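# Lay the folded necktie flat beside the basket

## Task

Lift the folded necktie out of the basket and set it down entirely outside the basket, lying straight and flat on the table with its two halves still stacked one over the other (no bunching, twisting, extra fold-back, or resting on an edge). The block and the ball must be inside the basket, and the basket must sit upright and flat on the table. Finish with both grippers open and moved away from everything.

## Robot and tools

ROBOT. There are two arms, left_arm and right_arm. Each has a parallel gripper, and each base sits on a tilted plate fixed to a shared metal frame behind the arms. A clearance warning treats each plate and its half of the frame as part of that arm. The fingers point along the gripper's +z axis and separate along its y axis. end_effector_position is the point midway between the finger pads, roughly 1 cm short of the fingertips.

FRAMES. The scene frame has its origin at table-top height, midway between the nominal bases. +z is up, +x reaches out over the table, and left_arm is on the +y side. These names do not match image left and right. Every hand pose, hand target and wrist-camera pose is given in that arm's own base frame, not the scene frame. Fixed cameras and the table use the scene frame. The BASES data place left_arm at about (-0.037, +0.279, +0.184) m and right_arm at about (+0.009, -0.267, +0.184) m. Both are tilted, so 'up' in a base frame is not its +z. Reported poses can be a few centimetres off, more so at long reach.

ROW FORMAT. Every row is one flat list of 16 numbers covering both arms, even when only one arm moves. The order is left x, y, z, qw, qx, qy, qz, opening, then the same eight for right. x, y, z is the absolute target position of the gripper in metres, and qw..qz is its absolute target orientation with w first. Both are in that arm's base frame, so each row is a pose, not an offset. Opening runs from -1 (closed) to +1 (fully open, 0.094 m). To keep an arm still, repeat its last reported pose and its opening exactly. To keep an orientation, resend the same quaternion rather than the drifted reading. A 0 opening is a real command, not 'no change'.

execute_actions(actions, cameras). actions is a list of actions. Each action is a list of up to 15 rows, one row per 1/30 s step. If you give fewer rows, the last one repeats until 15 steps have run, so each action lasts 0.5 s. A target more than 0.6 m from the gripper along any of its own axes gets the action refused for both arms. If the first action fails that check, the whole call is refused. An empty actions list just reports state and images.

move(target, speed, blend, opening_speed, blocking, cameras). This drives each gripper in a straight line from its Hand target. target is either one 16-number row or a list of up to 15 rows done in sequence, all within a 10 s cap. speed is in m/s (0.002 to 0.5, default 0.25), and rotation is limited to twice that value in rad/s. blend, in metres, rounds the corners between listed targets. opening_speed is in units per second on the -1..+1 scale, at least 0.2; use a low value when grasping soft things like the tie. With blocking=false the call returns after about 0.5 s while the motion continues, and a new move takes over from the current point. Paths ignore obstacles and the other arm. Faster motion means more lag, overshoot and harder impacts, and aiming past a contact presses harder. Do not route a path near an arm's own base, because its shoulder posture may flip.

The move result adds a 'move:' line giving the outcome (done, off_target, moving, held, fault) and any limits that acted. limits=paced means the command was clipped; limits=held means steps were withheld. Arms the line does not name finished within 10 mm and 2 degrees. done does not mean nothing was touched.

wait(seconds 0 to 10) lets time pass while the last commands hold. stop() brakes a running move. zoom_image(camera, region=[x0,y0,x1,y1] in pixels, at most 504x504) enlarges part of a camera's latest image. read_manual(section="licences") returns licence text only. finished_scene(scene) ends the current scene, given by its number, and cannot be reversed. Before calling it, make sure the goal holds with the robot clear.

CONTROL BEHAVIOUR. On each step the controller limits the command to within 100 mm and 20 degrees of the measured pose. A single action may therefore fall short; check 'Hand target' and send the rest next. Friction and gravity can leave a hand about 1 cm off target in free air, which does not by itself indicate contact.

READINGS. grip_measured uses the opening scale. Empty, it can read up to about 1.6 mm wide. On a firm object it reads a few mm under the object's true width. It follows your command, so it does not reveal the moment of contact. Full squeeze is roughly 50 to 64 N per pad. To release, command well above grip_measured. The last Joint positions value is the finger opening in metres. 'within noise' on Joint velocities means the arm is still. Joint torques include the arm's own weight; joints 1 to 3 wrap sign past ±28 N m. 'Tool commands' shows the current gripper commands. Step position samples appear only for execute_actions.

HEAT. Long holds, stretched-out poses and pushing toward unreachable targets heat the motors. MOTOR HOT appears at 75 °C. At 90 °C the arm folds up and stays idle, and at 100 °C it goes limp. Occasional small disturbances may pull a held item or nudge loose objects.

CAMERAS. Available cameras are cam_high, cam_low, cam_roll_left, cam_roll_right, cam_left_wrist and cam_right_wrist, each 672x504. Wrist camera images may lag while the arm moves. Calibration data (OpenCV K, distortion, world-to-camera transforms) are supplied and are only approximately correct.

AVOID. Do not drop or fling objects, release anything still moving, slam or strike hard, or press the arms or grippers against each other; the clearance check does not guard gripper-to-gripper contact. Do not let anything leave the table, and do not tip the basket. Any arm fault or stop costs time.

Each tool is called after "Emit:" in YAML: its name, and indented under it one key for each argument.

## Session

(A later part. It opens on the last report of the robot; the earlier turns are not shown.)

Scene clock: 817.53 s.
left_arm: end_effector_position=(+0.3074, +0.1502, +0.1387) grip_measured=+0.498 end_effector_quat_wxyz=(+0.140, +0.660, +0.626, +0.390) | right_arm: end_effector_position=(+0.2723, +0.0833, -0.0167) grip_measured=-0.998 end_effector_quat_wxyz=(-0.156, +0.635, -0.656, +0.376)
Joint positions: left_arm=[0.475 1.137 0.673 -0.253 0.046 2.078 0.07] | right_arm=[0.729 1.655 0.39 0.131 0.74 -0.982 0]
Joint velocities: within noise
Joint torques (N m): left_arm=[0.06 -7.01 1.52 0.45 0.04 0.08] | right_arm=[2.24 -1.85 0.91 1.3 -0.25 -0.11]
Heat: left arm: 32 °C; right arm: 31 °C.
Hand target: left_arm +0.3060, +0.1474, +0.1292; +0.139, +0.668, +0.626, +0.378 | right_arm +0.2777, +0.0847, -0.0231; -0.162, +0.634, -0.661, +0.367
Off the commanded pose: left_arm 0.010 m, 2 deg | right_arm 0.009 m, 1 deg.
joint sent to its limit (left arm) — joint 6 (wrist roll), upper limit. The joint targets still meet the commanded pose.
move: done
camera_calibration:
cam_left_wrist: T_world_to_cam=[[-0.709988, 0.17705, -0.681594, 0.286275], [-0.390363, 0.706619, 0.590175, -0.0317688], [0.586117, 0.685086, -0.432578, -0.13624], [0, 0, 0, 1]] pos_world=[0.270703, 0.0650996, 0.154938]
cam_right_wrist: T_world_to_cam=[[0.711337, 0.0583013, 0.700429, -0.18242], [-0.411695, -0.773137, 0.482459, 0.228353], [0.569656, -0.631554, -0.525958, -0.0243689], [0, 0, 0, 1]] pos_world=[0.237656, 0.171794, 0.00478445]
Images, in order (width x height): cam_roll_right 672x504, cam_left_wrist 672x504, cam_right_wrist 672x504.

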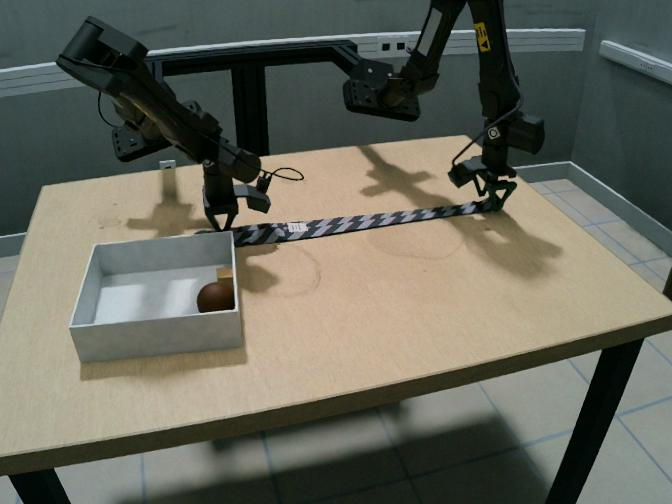

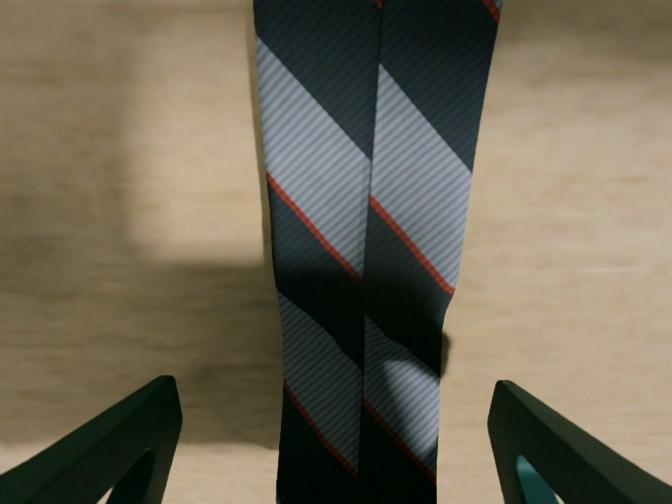

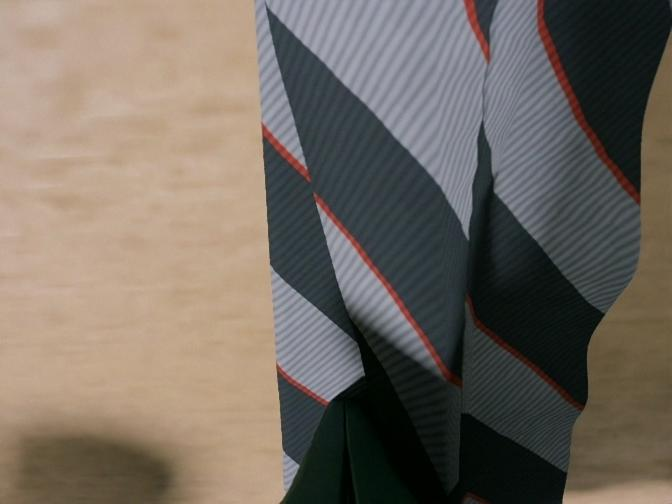

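Emit:
move:
  target:
    - [0.3135,0.1507,0.1214,0.1394,0.6741,0.6204,0.3779,0.5,0.2783,0.0849,-0.0238,-0.1631,0.6342,-0.6611,0.3671,-1.0]
    - [0.3135,0.1507,0.1214,0.1394,0.6741,0.6204,0.3779,-1.0,0.2783,0.0849,-0.0238,-0.1631,0.6342,-0.6611,0.3671,-1.0]
  speed: 0.08
  opening_speed: 0.8
  cameras: ["cam_right_wrist","cam_left_wrist","cam_roll_left"]

Emit:
zoom_image:
  camera: "cam_roll_left"
  region: [500, 180, 660, 300]

Scene clock: 825.30 s.
left_arm: end_effector_position=(+0.3155, +0.1544, +0.1339) grip_measured=-0.937 end_effector_quat_wxyz=(+0.141, +0.660, +0.625, +0.393) | right_arm: end_effector_position=(+0.2724, +0.0833, -0.0167) grip_measured=-0.998 end_effector_quat_wxyz=(-0.156, +0.636, -0.656, +0.376)
Joint positions: left_arm=[0.475 1.182 0.673 -0.201 0.046 2.079 0.003] | right_arm=[0.729 1.655 0.39 0.132 0.74 -0.983 0]
Joint velocities: within noise
Joint torques (N m): left_arm=[-0.09 -6.97 1.13 0.45 0.04 0.07] | right_arm=[2.28 -1.84 0.83 1.29 -0.23 -0.1]
Heat: left arm: 32 °C; right arm: 31 °C.
Hand target: left_arm +0.3134, +0.1504, +0.1217; +0.139, +0.668, +0.625, +0.378 | right_arm +0.2777, +0.0848, -0.0231; -0.162, +0.634, -0.661, +0.367
Off the commanded pose: left_arm 0.013 m, 2 deg | right_arm 0.009 m, 1 deg.
joint sent to its limit (left arm) — joint 6 (wrist roll), upper limit. The joint targets still meet the commanded pose.
move: off_target (left_arm); target 2's new opening was sent with left_arm's hand 0.013 m and 2 deg from that target
camera_calibration:
cam_left_wrist: T_world_to_cam=[[-0.705618, 0.179674, -0.685434, 0.28678], [-0.393921, 0.704603, 0.59022, -0.0272956], [0.589006, 0.686477, -0.426404, -0.147912], [0, 0, 0, 1]] pos_world=[0.278726, 0.0692441, 0.149609]
cam_right_wrist: T_world_to_cam=[[0.711265, 0.0588511, 0.700456, -0.182509], [-0.411329, -0.773218, 0.48264, 0.228305], [0.57001, -0.631403, -0.525756, -0.0244575], [0, 0, 0, 1]] pos_world=[0.237662, 0.171828, 0.00479137]
Images, in order (width x height): cam_roll_left 672x504, cam_left_wrist 672x504, cam_right_wrist 672x504.

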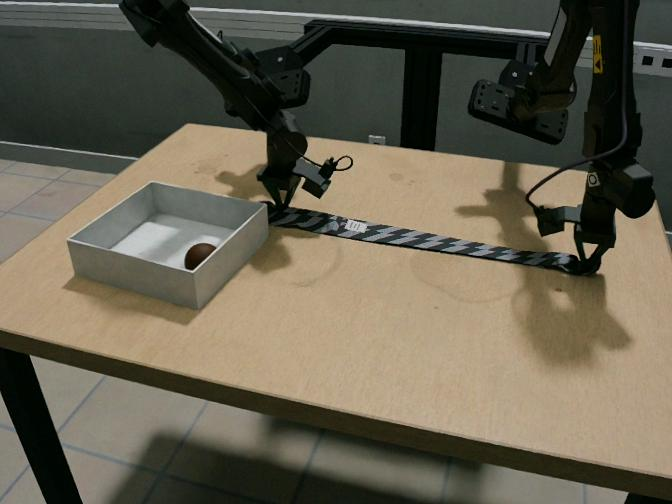

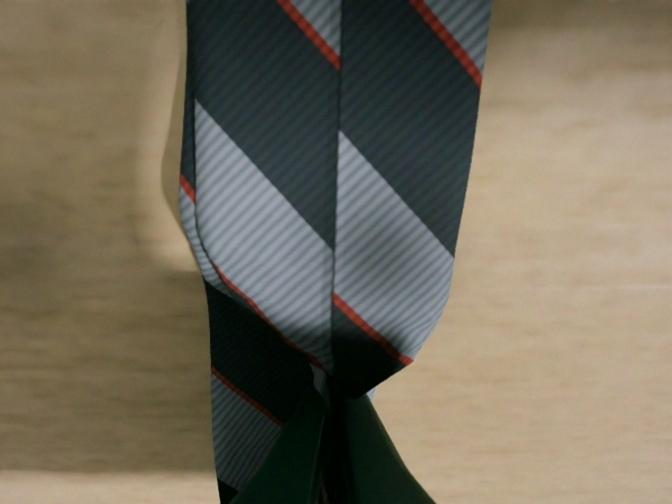

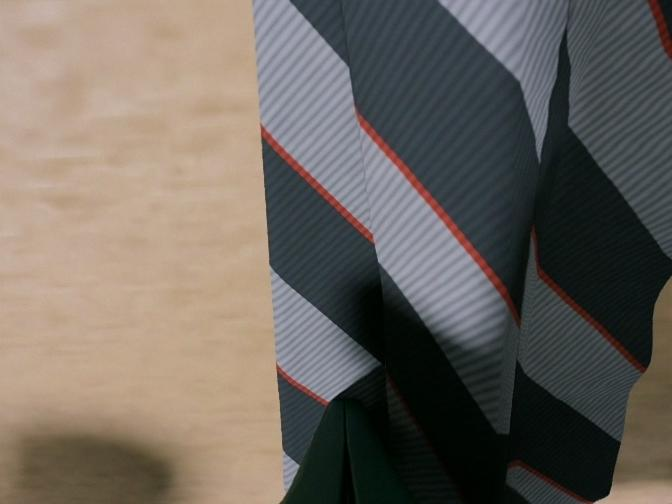

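Scaled by 3.150 from the camera's 672x504 image, which has a finer 960x720 frame.

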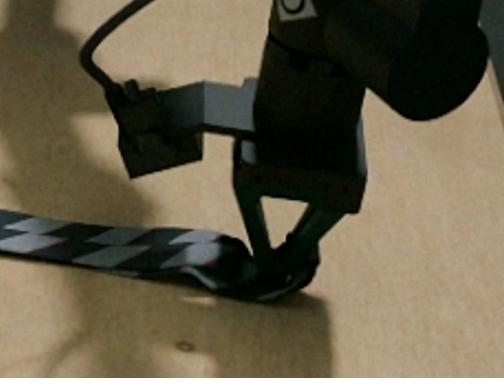

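Emit:
move:
  target:
    - [0.3080,0.1484,0.1269,0.1394,0.6741,0.6204,0.3779,-1.0,0.2783,0.0849,-0.0238,-0.1631,0.6342,-0.6611,0.3671,-1.0]
    - [0.3056,0.1908,0.1420,0.1394,0.6741,0.6204,0.3779,-1.0,0.2783,0.0849,-0.0238,-0.1631,0.6342,-0.6611,0.3671,-1.0]
  speed: 0.04

Scene clock: 830.43 s.
left_arm: end_effector_position=(+0.3044, +0.1827, +0.1384) grip_measured=-0.939 end_effector_quat_wxyz=(+0.142, +0.635, +0.658, +0.379) | right_arm: end_effector_position=(+0.2724, +0.0833, -0.0167) grip_measured=-0.998 end_effector_quat_wxyz=(-0.156, +0.636, -0.656, +0.376)
Joint positions: left_arm=[0.592 1.212 0.732 -0.262 0.108 2.079 0.003] | right_arm=[0.729 1.655 0.39 0.132 0.74 -0.984 0]
Joint velocities: within noise
Joint torques (N m): left_arm=[1.58 -7.31 3.96 0.39 -0.11 0.07] | right_arm=[2.18 -1.87 0.85 1.28 -0.24 -0.08]
Heat: left arm: 31 °C; right arm: 31 °C.
Hand target: left_arm +0.3057, +0.1903, +0.1419; +0.136, +0.632, +0.660, +0.383 | right_arm +0.2777, +0.0848, -0.0231; -0.162, +0.634, -0.661, +0.367
Off the commanded pose: left_arm 0.009 m, 6 deg | right_arm 0.009 m, 1 deg.
joint sent to its limit (left arm) — joint 6 (wrist roll), upper limit. The joint targets are off in orientation, not in position.
move: off_target (left_arm)
camera_calibration:
cam_left_wrist: T_world_to_cam=[[-0.719834, 0.0941834, -0.687727, 0.297234], [-0.439529, 0.704993, 0.556596, -0.0358775], [0.537265, 0.702933, -0.466081, -0.14067], [0, 0, 0, 1]] pos_world=[0.273767, 0.09618, 0.158822]
cam_right_wrist: T_world_to_cam=[[0.711392, 0.0595788, 0.700266, -0.182607], [-0.410826, -0.773177, 0.483135, 0.228173], [0.570214, -0.631386, -0.525555, -0.0245112], [0, 0, 0, 1]] pos_world=[0.237621, 0.171822, 0.00475309]

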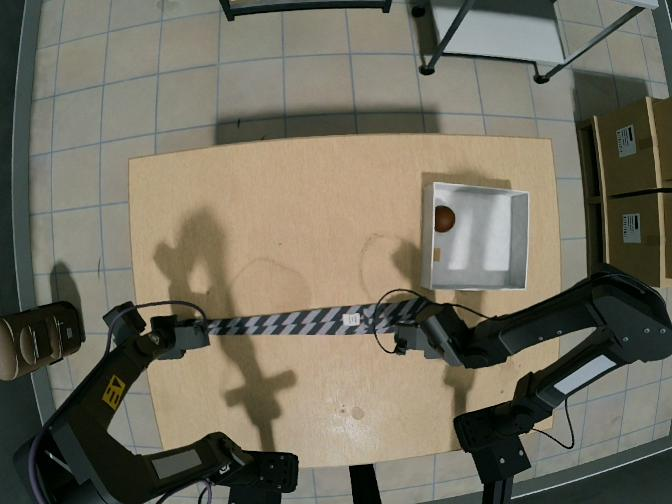

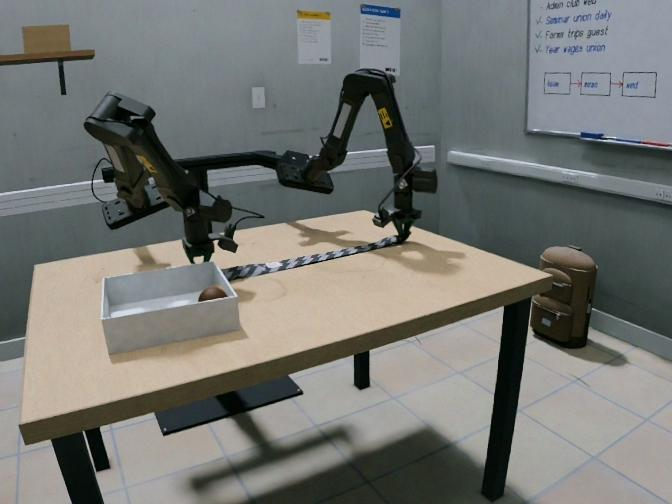

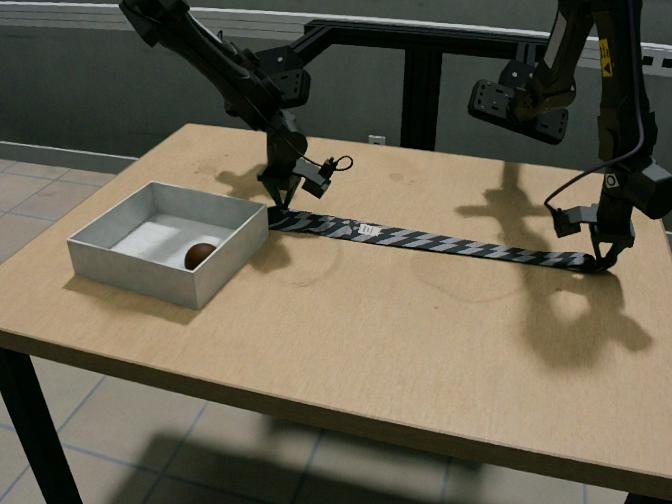

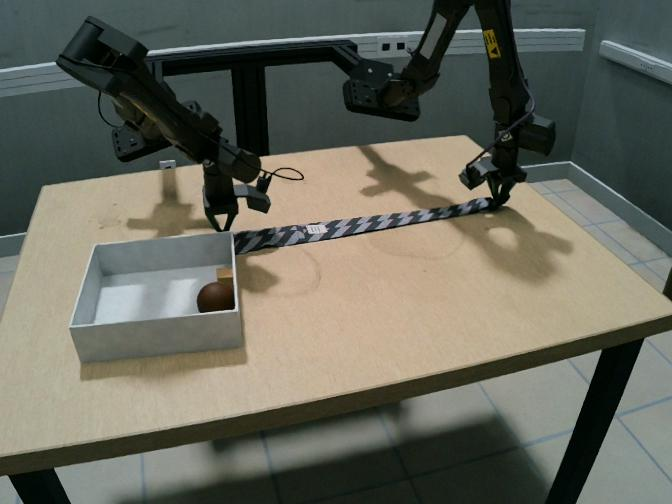

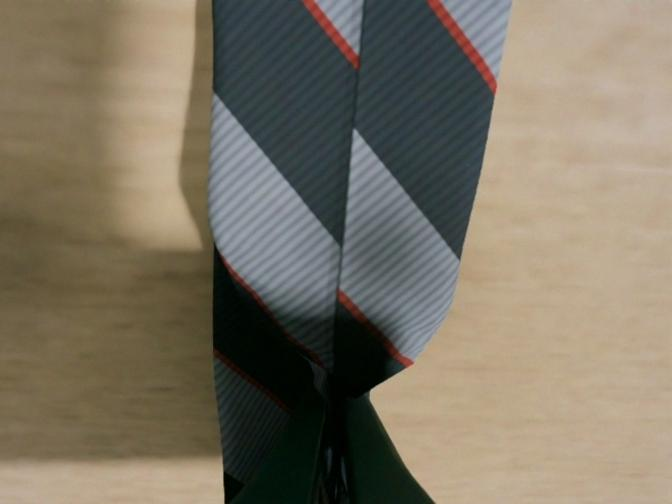

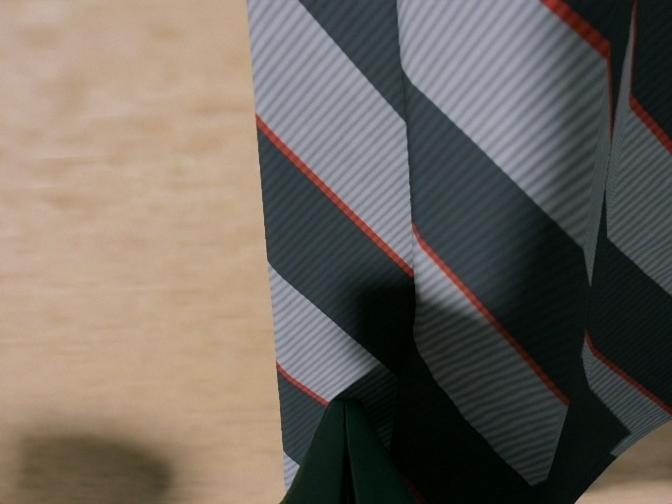

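Emit:
move:
  target:
    - [0.3110,0.1926,0.1365,0.1394,0.6741,0.6204,0.3779,-1.0,0.2783,0.0849,-0.0238,-0.1631,0.6342,-0.6611,0.3671,-1.0]
    - [0.3110,0.1926,0.1365,0.1394,0.6741,0.6204,0.3779,0.2,0.2783,0.0849,-0.0238,-0.1631,0.6342,-0.6611,0.3671,-1.0]
    - [0.2430,0.1647,0.2043,0.1394,0.6741,0.6204,0.3779,0.4,0.2783,0.0849,-0.0238,-0.1631,0.6342,-0.6611,0.3671,-1.0]
  speed: 0.08
  opening_speed: 1.5
  cameras: ["cam_left_wrist","cam_right_wrist","cam_high","cam_roll_left"]

Emit:
zoom_image:
  camera: "cam_roll_left"
  region: [500, 180, 660, 300]

Scene clock: 842.77 s.
left_arm: end_effector_position=(+0.2449, +0.1650, +0.1932) grip_measured=+0.398 end_effector_quat_wxyz=(+0.121, +0.618, +0.679, +0.379) | right_arm: end_effector_position=(+0.2724, +0.0833, -0.0167) grip_measured=-0.998 end_effector_quat_wxyz=(-0.156, +0.636, -0.656, +0.376)
Joint positions: left_arm=[0.642 0.941 0.826 -0.641 0.088 2.081 0.066] | right_arm=[0.729 1.655 0.39 0.132 0.74 -0.984 0]
Joint velocities: within noise
Joint torques (N m): left_arm=[0.51 -9.1 5.34 0.17 -0.06 0.05] | right_arm=[2.19 -1.88 0.84 1.28 -0.23 -0.1]
Heat: left arm: 31 °C; right arm: 31 °C.
Hand target: left_arm +0.2434, +0.1642, +0.2041; +0.123, +0.616, +0.675, +0.387 | right_arm +0.2777, +0.0848, -0.0231; -0.162, +0.634, -0.661, +0.367
Off the commanded pose: left_arm 0.011 m, 10 deg | right_arm 0.009 m, 1 deg.
joint sent to its limit (left arm) — joint 6 (wrist roll), upper limit. The joint targets are off in orientation, not in position.
move: off_target (left_arm); target 2's new opening was sent with left_arm's hand 0.011 m and 6 deg from that target; target 3's new opening was sent with left_arm's hand 0.011 m and 10 deg from that target
camera_calibration:
cam_left_wrist: T_world_to_cam=[[-0.738139, 0.050684, -0.672742, 0.302544], [-0.472128, 0.673499, 0.568766, -0.0692338], [0.481918, 0.737449, -0.473207, -0.0614824], [0, 0, 0, 1]] pos_world=[0.220262, 0.0766349, 0.213818]
cam_right_wrist: T_world_to_cam=[[0.711455, 0.0599426, 0.70017, -0.182656], [-0.410574, -0.773156, 0.483383, 0.228107], [0.570316, -0.631377, -0.525455, -0.024538], [0, 0, 0, 1]] pos_world=[0.237601, 0.171818, 0.00473395]
Images, in order (width x height): cam_high 672x504, cam_roll_left 672x504, cam_left_wrist 672x504, cam_right_wrist 672x504.

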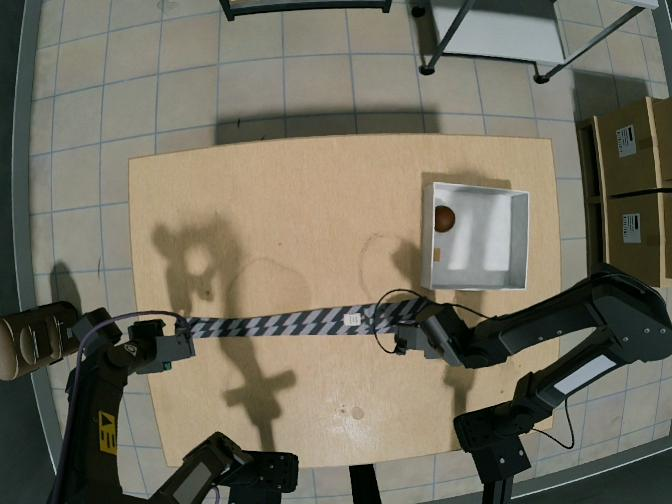

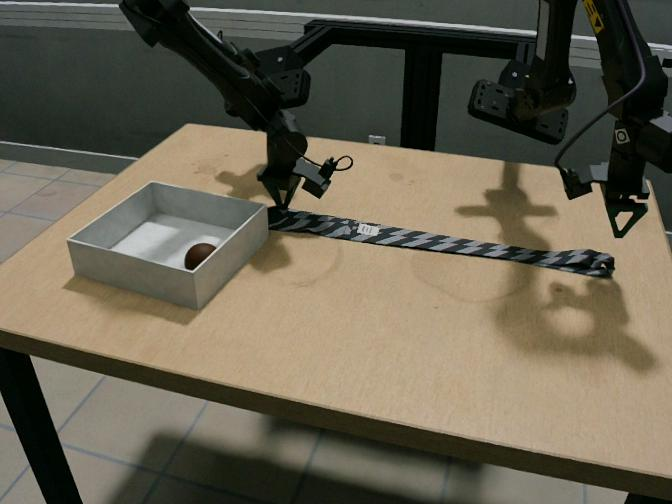

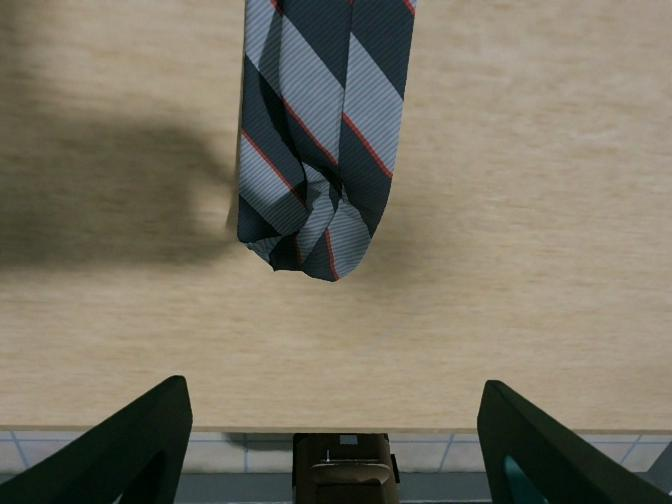

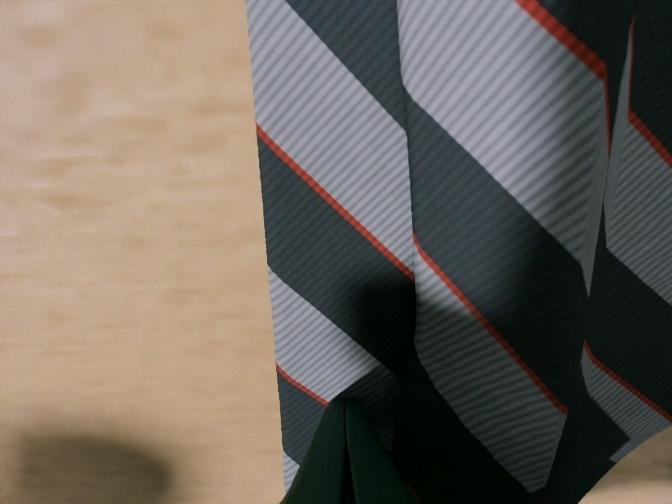

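Scaled by 3.150 from the camera's 672x504 image, which has a finer 960x720 frame.

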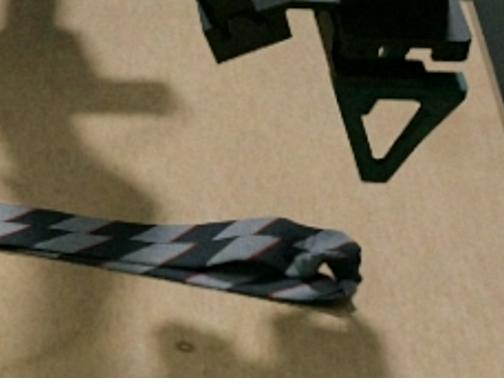

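Emit:
move:
  target: [0.2430,0.1647,0.2043,0.1394,0.6741,0.6204,0.3779,0.4,0.2170,0.1099,0.0371,-0.1631,0.6342,-0.6611,0.3671,-1.0]
  speed: 0.1
  cameras: ["cam_left_wrist","cam_right_wrist","cam_high"]

Emit:
zoom_image:
  camera: "cam_right_wrist"
  region: [220, 0, 540, 450]

Emit:
zoom_image:
  camera: "cam_left_wrist"
  region: [200, 0, 460, 300]

Scene clock: 848.23 s.
left_arm: end_effector_position=(+0.2448, +0.1650, +0.1931) grip_measured=+0.398 end_effector_quat_wxyz=(+0.121, +0.618, +0.679, +0.378) | right_arm: end_effector_position=(+0.2173, +0.1052, +0.0336) grip_measured=-0.998 end_effector_quat_wxyz=(-0.158, +0.634, -0.662, +0.367)
Joint positions: left_arm=[0.642 0.941 0.826 -0.642 0.088 2.081 0.066] | right_arm=[1.009 1.39 0.492 -0.502 0.809 -0.59 0]
Joint velocities: within noise
Joint torques (N m): left_arm=[0.5 -9.1 5.34 0.18 -0.07 0.04] | right_arm=[5.11 -3.45 4.27 0.39 0.05 0.14]
Heat: left arm: 32 °C; right arm: 31 °C.
Hand target: left_arm +0.2434, +0.1642, +0.2041; +0.123, +0.616, +0.675, +0.387 | right_arm +0.2171, +0.1099, +0.0370; -0.163, +0.634, -0.661, +0.367
Off the commanded pose: left_arm 0.011 m, 10 deg | right_arm 0.006 m, 1 deg.
joint sent to its limit (left arm) — joint 6 (wrist roll), upper limit. The joint targets are off in orientation, not in position.
move: off_target (left_arm)
camera_calibration:
cam_left_wrist: T_world_to_cam=[[-0.73855, 0.0503766, -0.672314, 0.302447], [-0.471781, 0.673759, 0.568746, -0.0692765], [0.481629, 0.737232, -0.473838, -0.0612114], [0, 0, 0, 1]] pos_world=[0.22017, 0.0765664, 0.213736]
cam_right_wrist: T_world_to_cam=[[0.717636, 0.0408886, 0.695217, -0.179144], [-0.412237, -0.779651, 0.471386, 0.199535], [0.561301, -0.624878, -0.54265, 0.0488883], [0, 0, 0, 1]] pos_world=[0.183375, 0.193442, 0.0570152]
Images, in order (width x height): cam_high 672x504, cam_left_wrist 672x504, cam_right_wrist 672x504.

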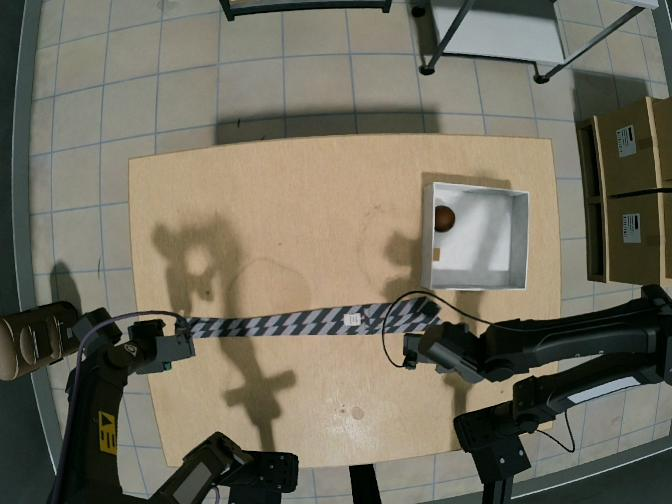

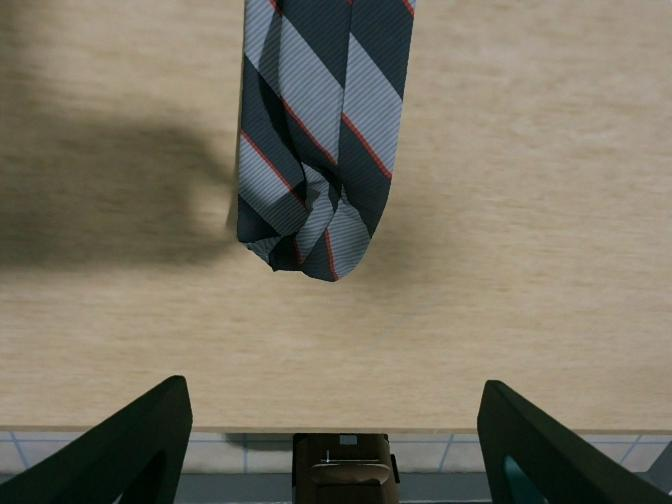

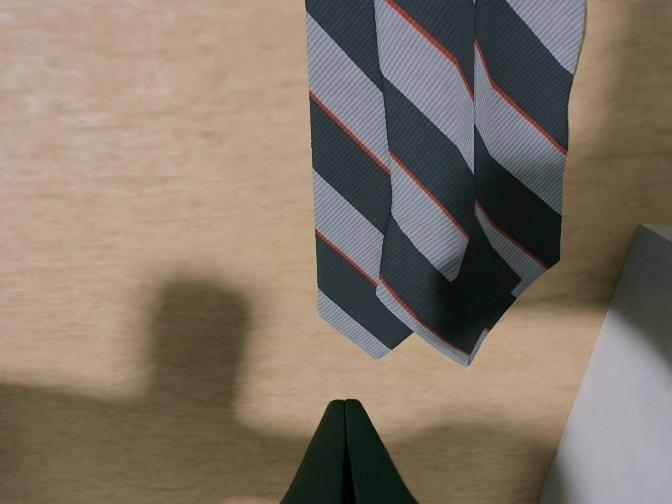

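Scaled by 1.120 from the camera's 672x504 image, which has a finer 960x720 frame.

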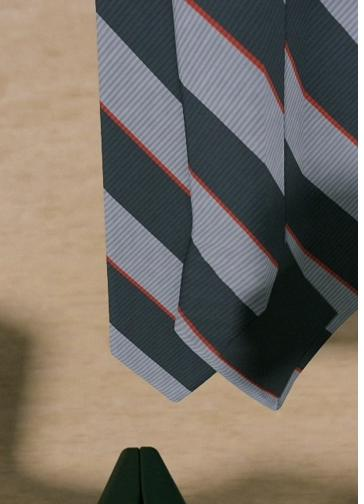

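Scaled by 1.680 from the camera's 672x504 image, which has a finer 960x720 frame.

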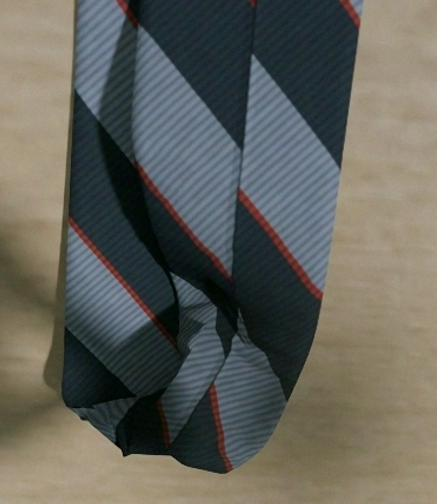

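Emit:
move:
  target:
    - [0.2430,0.1647,0.2043,0.1394,0.6741,0.6204,0.3779,0.4,0.2608,0.1391,0.0455,-0.1534,0.6512,-0.6442,0.3712,1.0]
    - [0.2430,0.1647,0.2043,0.1394,0.6741,0.6204,0.3779,0.4,0.2949,0.1252,0.0117,-0.1534,0.6512,-0.6442,0.3712,1.0]
  speed: 0.1
  cameras: ["cam_right_wrist","cam_roll_left"]

Scene clock: 860.97 s.
left_arm: end_effector_position=(+0.2448, +0.1650, +0.1931) grip_measured=+0.398 end_effector_quat_wxyz=(+0.121, +0.618, +0.679, +0.378) | right_arm: end_effector_position=(+0.2960, +0.1262, +0.0186) grip_measured=+0.999 end_effector_quat_wxyz=(-0.159, +0.644, -0.647, +0.375)
Joint positions: left_arm=[0.642 0.941 0.826 -0.642 0.088 2.081 0.066] | right_arm=[0.79 1.655 0.624 -0.134 0.758 -0.939 0.094]
Joint velocities: within noise
Joint torques (N m): left_arm=[0.5 -9.1 5.34 0.18 -0.07 0.05] | right_arm=[4.74 -4.51 1.13 0.81 -0.1 -0.09]
Heat: left arm: 33 °C; right arm: 31 °C.
Hand target: left_arm +0.2434, +0.1643, +0.2041; +0.123, +0.616, +0.675, +0.387 | right_arm +0.2947, +0.1252, +0.0119; -0.153, +0.651, -0.644, +0.371
Off the commanded pose: left_arm 0.011 m, 10 deg | right_arm 0.007 m, 1 deg.
joint sent to its limit (left arm) — joint 6 (wrist roll), upper limit. The joint targets are off in orientation, not in position.
move: off_target (left_arm)
camera_calibration:
cam_right_wrist: T_world_to_cam=[[0.709979, 0.0794363, 0.699728, -0.228745], [-0.391872, -0.781007, 0.486277, 0.249374], [0.58512, -0.61945, -0.52337, 0.00161032], [0, 0, 0, 1]] pos_world=[0.259185, 0.213931, 0.039637]
Images, in order (width x height): cam_roll_left 672x504, cam_right_wrist 672x504.

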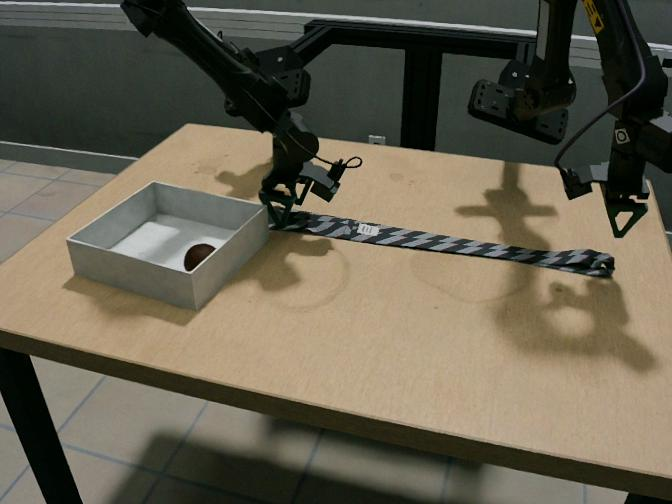

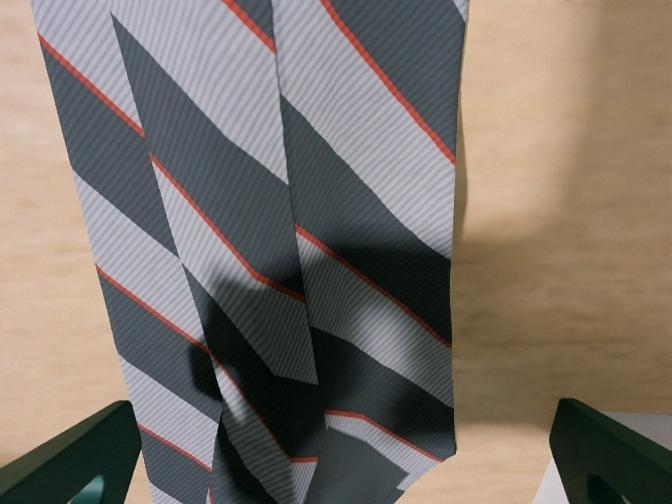

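Emit:
move:
  target:
    - [0.2430,0.1647,0.2043,0.1394,0.6741,0.6204,0.3779,0.4,0.2950,0.1579,-0.0017,-0.1371,0.6788,-0.6151,0.3775,1.0]
    - [0.2430,0.1647,0.2043,0.1394,0.6741,0.6204,0.3779,0.4,0.3025,0.1548,-0.0092,-0.1371,0.6788,-0.6151,0.3775,1.0]
  speed: 0.1
  cameras: ["cam_right_wrist","cam_roll_left"]

Scene clock: 867.20 s.
left_arm: end_effector_position=(+0.2448, +0.1649, +0.1930) grip_measured=+0.398 end_effector_quat_wxyz=(+0.121, +0.618, +0.679, +0.378) | right_arm: end_effector_position=(+0.3002, +0.1539, -0.0062) grip_measured=+0.999 end_effector_quat_wxyz=(-0.139, +0.676, -0.617, +0.378)
Joint positions: left_arm=[0.642 0.941 0.826 -0.642 0.088 2.081 0.066] | right_arm=[0.847 1.823 0.706 -0.109 0.769 -0.956 0.094]
Joint velocities: within noise
Joint torques (N m): left_arm=[0.5 -9.09 5.35 0.18 -0.07 0.05] | right_arm=[5.81 -4.9 2.24 0.74 -0.02 -0.1]
Heat: left arm: 33 °C; right arm: 32 °C.
Hand target: left_arm +0.2434, +0.1642, +0.2041; +0.123, +0.616, +0.675, +0.387 | right_arm +0.3025, +0.1548, -0.0091; -0.137, +0.679, -0.615, +0.377
Off the commanded pose: left_arm 0.011 m, 10 deg | right_arm 0.004 m, 0 deg.
joint sent to its limit (left arm) — joint 6 (wrist roll), upper limit. The joint targets are off in orientation, not in position.
move: off_target (left_arm)
camera_calibration:
cam_right_wrist: T_world_to_cam=[[0.72746, 0.168519, 0.665134, -0.235732], [-0.322635, -0.771512, 0.548339, 0.262738], [0.605565, -0.61349, -0.506874, -0.00357966], [0, 0, 0, 1]] pos_world=[0.258422, 0.240235, 0.0109092]
Images, in order (width x height): cam_roll_left 672x504, cam_right_wrist 672x504.

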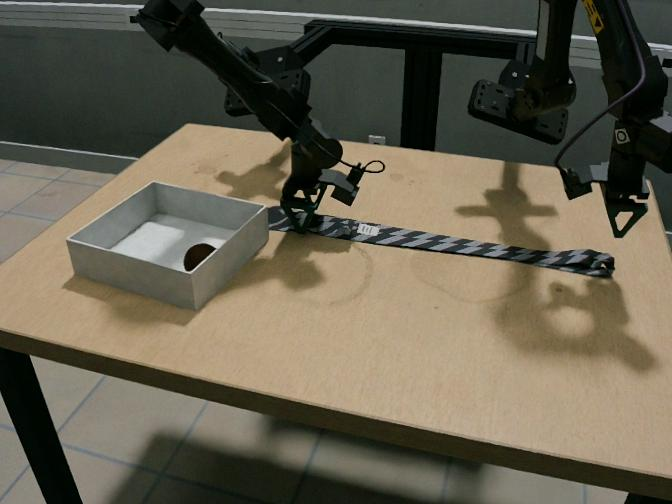

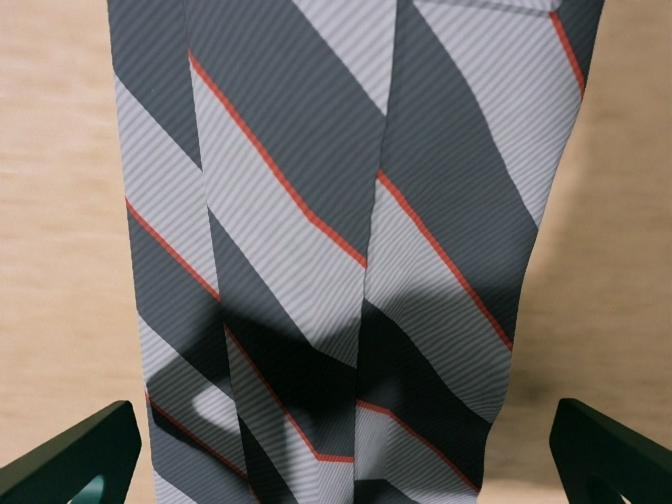

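Emit:
move:
  target: [0.2430,0.1647,0.2043,0.1394,0.6741,0.6204,0.3779,0.4,0.3025,0.1548,-0.0092,-0.1371,0.6788,-0.6151,0.3775,-1.0]
  speed: 0.05
  opening_speed: 0.8
  cameras: ["cam_right_wrist"]

Scene clock: 872.47 s.
left_arm: end_effector_position=(+0.2448, +0.1649, +0.1930) grip_measured=+0.398 end_effector_quat_wxyz=(+0.121, +0.618, +0.679, +0.378) | right_arm: end_effector_position=(+0.3024, +0.1555, -0.0045) grip_measured=-0.998 end_effector_quat_wxyz=(-0.144, +0.673, -0.618, +0.379)
Joint positions: left_arm=[0.642 0.941 0.826 -0.642 0.088 2.081 0.066] | right_arm=[0.846 1.823 0.709 -0.1 0.772 -0.957 0]
Joint velocities: within noise
Joint torques (N m): left_arm=[0.5 -9.09 5.35 0.18 -0.07 0.04] | right_arm=[5.9 -4.92 1.92 0.63 -0.04 -0.08]
Heat: left arm: 33 °C; right arm: 32 °C.
Hand target: left_arm +0.2434, +0.1642, +0.2041; +0.123, +0.616, +0.675, +0.387 | right_arm +0.3024, +0.1548, -0.0091; -0.137, +0.679, -0.615, +0.377
Off the commanded pose: left_arm 0.011 m, 10 deg | right_arm 0.005 m, 1 deg.
joint sent to its limit (left arm) — joint 6 (wrist roll), upper limit. The joint targets are off in orientation, not in position.
move: off_target (left_arm)
camera_calibration:
cam_right_wrist: T_world_to_cam=[[0.721346, 0.162677, 0.673199, -0.235962], [-0.328894, -0.774964, 0.539684, 0.266183], [0.609499, -0.61071, -0.505514, -0.00476346], [0, 0, 0, 1]] pos_world=[0.260659, 0.241759, 0.0127868]
Images, in order (width x height): cam_right_wrist 672x504.

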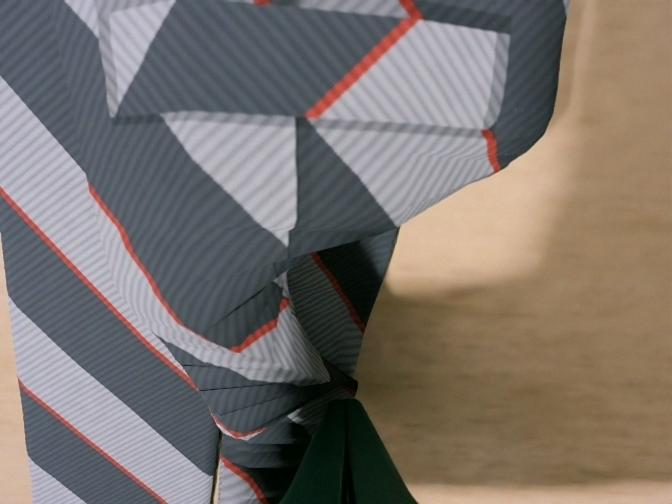

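Emit:
move:
  target:
    - [0.2430,0.1647,0.2043,0.1394,0.6741,0.6204,0.3779,0.4,0.2957,0.1576,-0.0024,-0.1371,0.6788,-0.6151,0.3775,-1.0]
    - [0.2430,0.1647,0.2043,0.1394,0.6741,0.6204,0.3779,0.4,0.2412,0.1798,0.0518,-0.1371,0.6788,-0.6151,0.3775,0.8]
  speed: 0.1
  cameras: ["cam_right_wrist","cam_high"]

Scene clock: 877.93 s.
left_arm: end_effector_position=(+0.2448, +0.1649, +0.1930) grip_measured=+0.398 end_effector_quat_wxyz=(+0.121, +0.618, +0.679, +0.378) | right_arm: end_effector_position=(+0.2425, +0.1731, +0.0458) grip_measured=+0.799 end_effector_quat_wxyz=(-0.127, +0.679, -0.616, +0.379)
Joint positions: left_arm=[0.642 0.941 0.826 -0.642 0.088 2.081 0.066] | right_arm=[1.068 1.66 0.809 -0.624 0.817 -0.642 0.084]
Joint velocities: within noise
Joint torques (N m): left_arm=[0.5 -9.09 5.34 0.19 -0.07 0.04] | right_arm=[7.56 -5.78 4.62 0.36 0.05 0.15]
Heat: left arm: 33 °C; right arm: 32 °C.
Hand target: left_arm +0.2434, +0.1642, +0.2041; +0.123, +0.616, +0.675, +0.387 | right_arm +0.2412, +0.1797, +0.0517; -0.137, +0.679, -0.615, +0.377
Off the commanded pose: left_arm 0.011 m, 10 deg | right_arm 0.009 m, 1 deg.
joint sent to its limit (left arm) — joint 6 (wrist roll), upper limit. The joint targets are off in orientation, not in position.
move: off_target (left_arm)
camera_calibration:
cam_right_wrist: T_world_to_cam=[[0.738101, 0.177386, 0.650954, -0.235026], [-0.317507, -0.759984, 0.56711, 0.226327], [0.595312, -0.625266, -0.504624, 0.0739124], [0, 0, 0, 1]] pos_world=[0.201332, 0.25991, 0.0619372]
Images, in order (width x height): cam_high 672x504, cam_right_wrist 672x504.

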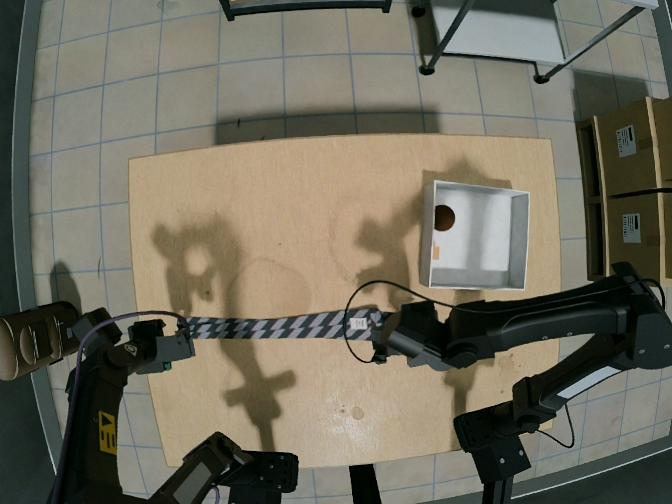

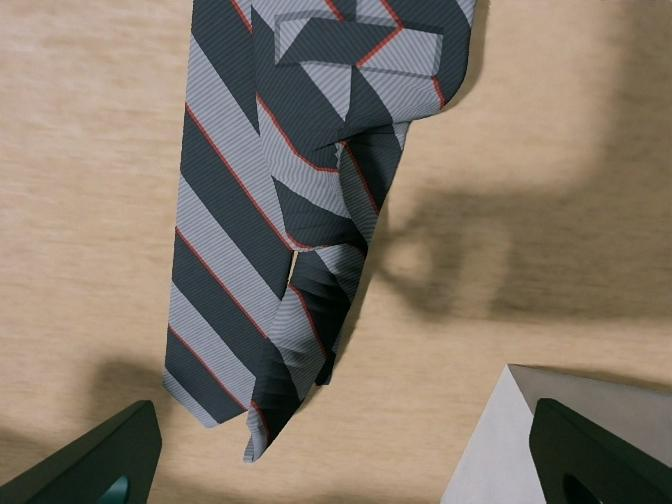

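Emit:
move:
  target: [0.2430,0.1647,0.2043,0.1394,0.6741,0.6204,0.3779,0.4,0.2268,0.1139,0.0141,-0.2025,0.5574,-0.7266,0.3474,0.2]
  speed: 0.12
  cameras: ["cam_right_wrist","cam_roll_right"]

Scene clock: 890.03 s.
left_arm: end_effector_position=(+0.2447, +0.1649, +0.1930) grip_measured=+0.398 end_effector_quat_wxyz=(+0.121, +0.618, +0.679, +0.378) | right_arm: end_effector_position=(+0.2271, +0.1139, +0.0144) grip_measured=+0.202 end_effector_quat_wxyz=(+0.194, -0.565, +0.719, -0.355)
Joint positions: left_arm=[0.642 0.941 0.826 -0.643 0.088 2.081 0.066] | right_arm=[0.998 1.518 0.49 -0.359 0.818 -0.413 0.056]
Joint velocities: within noise
Joint torques (N m): left_arm=[0.47 -9.1 5.35 0.18 -0.07 0.04] | right_arm=[3.95 -5.08 1.59 0.72 -0.06 0.14]
Heat: left arm: 33 °C; right arm: 32 °C.
Hand target: left_arm +0.2434, +0.1642, +0.2041; +0.123, +0.616, +0.675, +0.387 | right_arm +0.2268, +0.1140, +0.0142; +0.202, -0.557, +0.726, -0.348
Off the commanded pose: left_arm 0.011 m, 10 deg | right_arm 0.000 m, 2 deg.
joint sent to its limit (left arm) — joint 6 (wrist roll), upper limit. The joint targets are off in orientation, not in position.
move: off_target (left_arm)
camera_calibration:
cam_right_wrist: T_world_to_cam=[[0.664134, -0.142006, 0.734002, -0.140785], [-0.542302, -0.767326, 0.342228, 0.249374], [0.51462, -0.625337, -0.586618, 0.0497194], [0, 0, 0, 1]] pos_world=[0.203149, 0.20245, 0.0471598]
Images, in order (width x height): cam_roll_right 672x504, cam_right_wrist 672x504.

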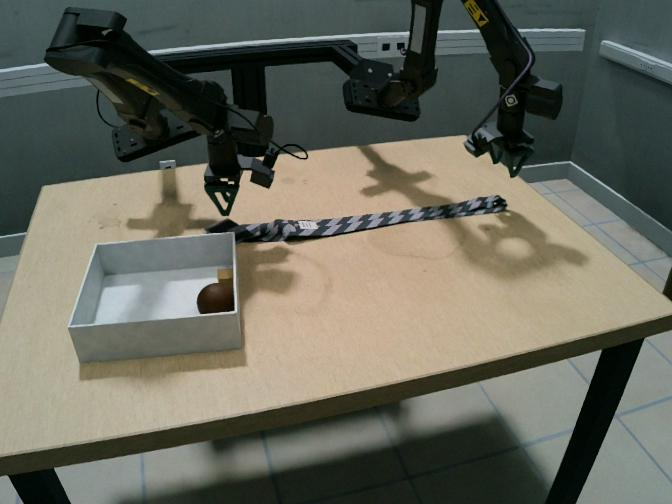

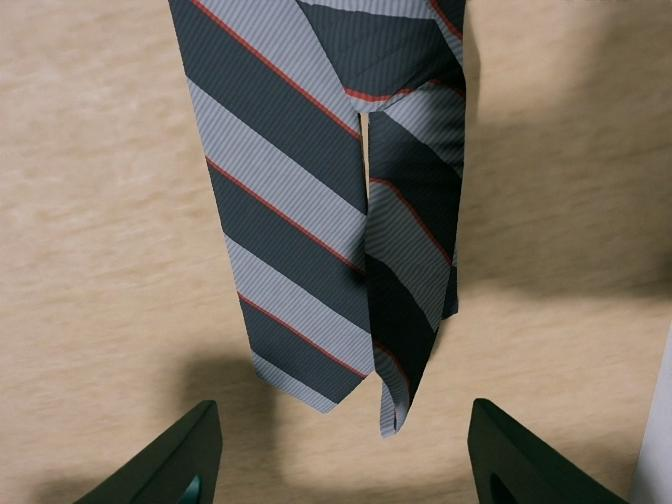

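Emit:
move:
  target:
    - [0.2430,0.1647,0.2043,0.1394,0.6741,0.6204,0.3779,0.4,0.2530,0.0815,0.0112,-0.2025,0.5574,-0.7266,0.3474,0.1]
    - [0.2430,0.1647,0.2043,0.1394,0.6741,0.6204,0.3779,0.4,0.2735,0.0731,-0.0091,-0.2025,0.5574,-0.7266,0.3474,0.1]
  speed: 0.1
  cameras: ["cam_right_wrist"]

Scene clock: 897.53 s.
left_arm: end_effector_position=(+0.2447, +0.1649, +0.1930) grip_measured=+0.398 end_effector_quat_wxyz=(+0.121, +0.618, +0.679, +0.378) | right_arm: end_effector_position=(+0.2758, +0.0745, -0.0030) grip_measured=+0.101 end_effector_quat_wxyz=(+0.210, -0.550, +0.728, -0.351)
Joint positions: left_arm=[0.642 0.941 0.826 -0.643 0.088 2.081 0.066] | right_arm=[0.68 1.559 0.369 0.117 0.712 -0.802 0.052]
Joint velocities: within noise
Joint torques (N m): left_arm=[0.49 -9.09 5.35 0.19 -0.07 0.04] | right_arm=[3.34 -3.51 0.13 0.77 -0.12 -0.1]
Heat: left arm: 33 °C; right arm: 32 °C.
Hand target: left_arm +0.2434, +0.1642, +0.2041; +0.123, +0.616, +0.675, +0.387 | right_arm +0.2732, +0.0730, -0.0090; +0.202, -0.557, +0.727, -0.347
Off the commanded pose: left_arm 0.011 m, 10 deg | right_arm 0.007 m, 1 deg.
joint sent to its limit (left arm) — joint 6 (wrist roll), upper limit. The joint targets are off in orientation, not in position.
move: off_target (left_arm)
camera_calibration:
cam_right_wrist: T_world_to_cam=[[0.642973, -0.180213, 0.744384, -0.15724], [-0.564875, -0.767924, 0.302008, 0.257736], [0.517205, -0.614667, -0.595553, -0.0116716], [0, 0, 0, 1]] pos_world=[0.252727, 0.162411, 0.0322574]
Images, in order (width x height): cam_right_wrist 672x504.

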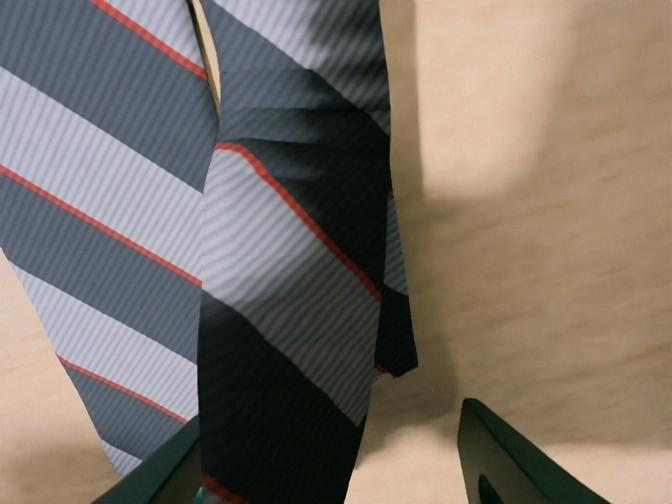

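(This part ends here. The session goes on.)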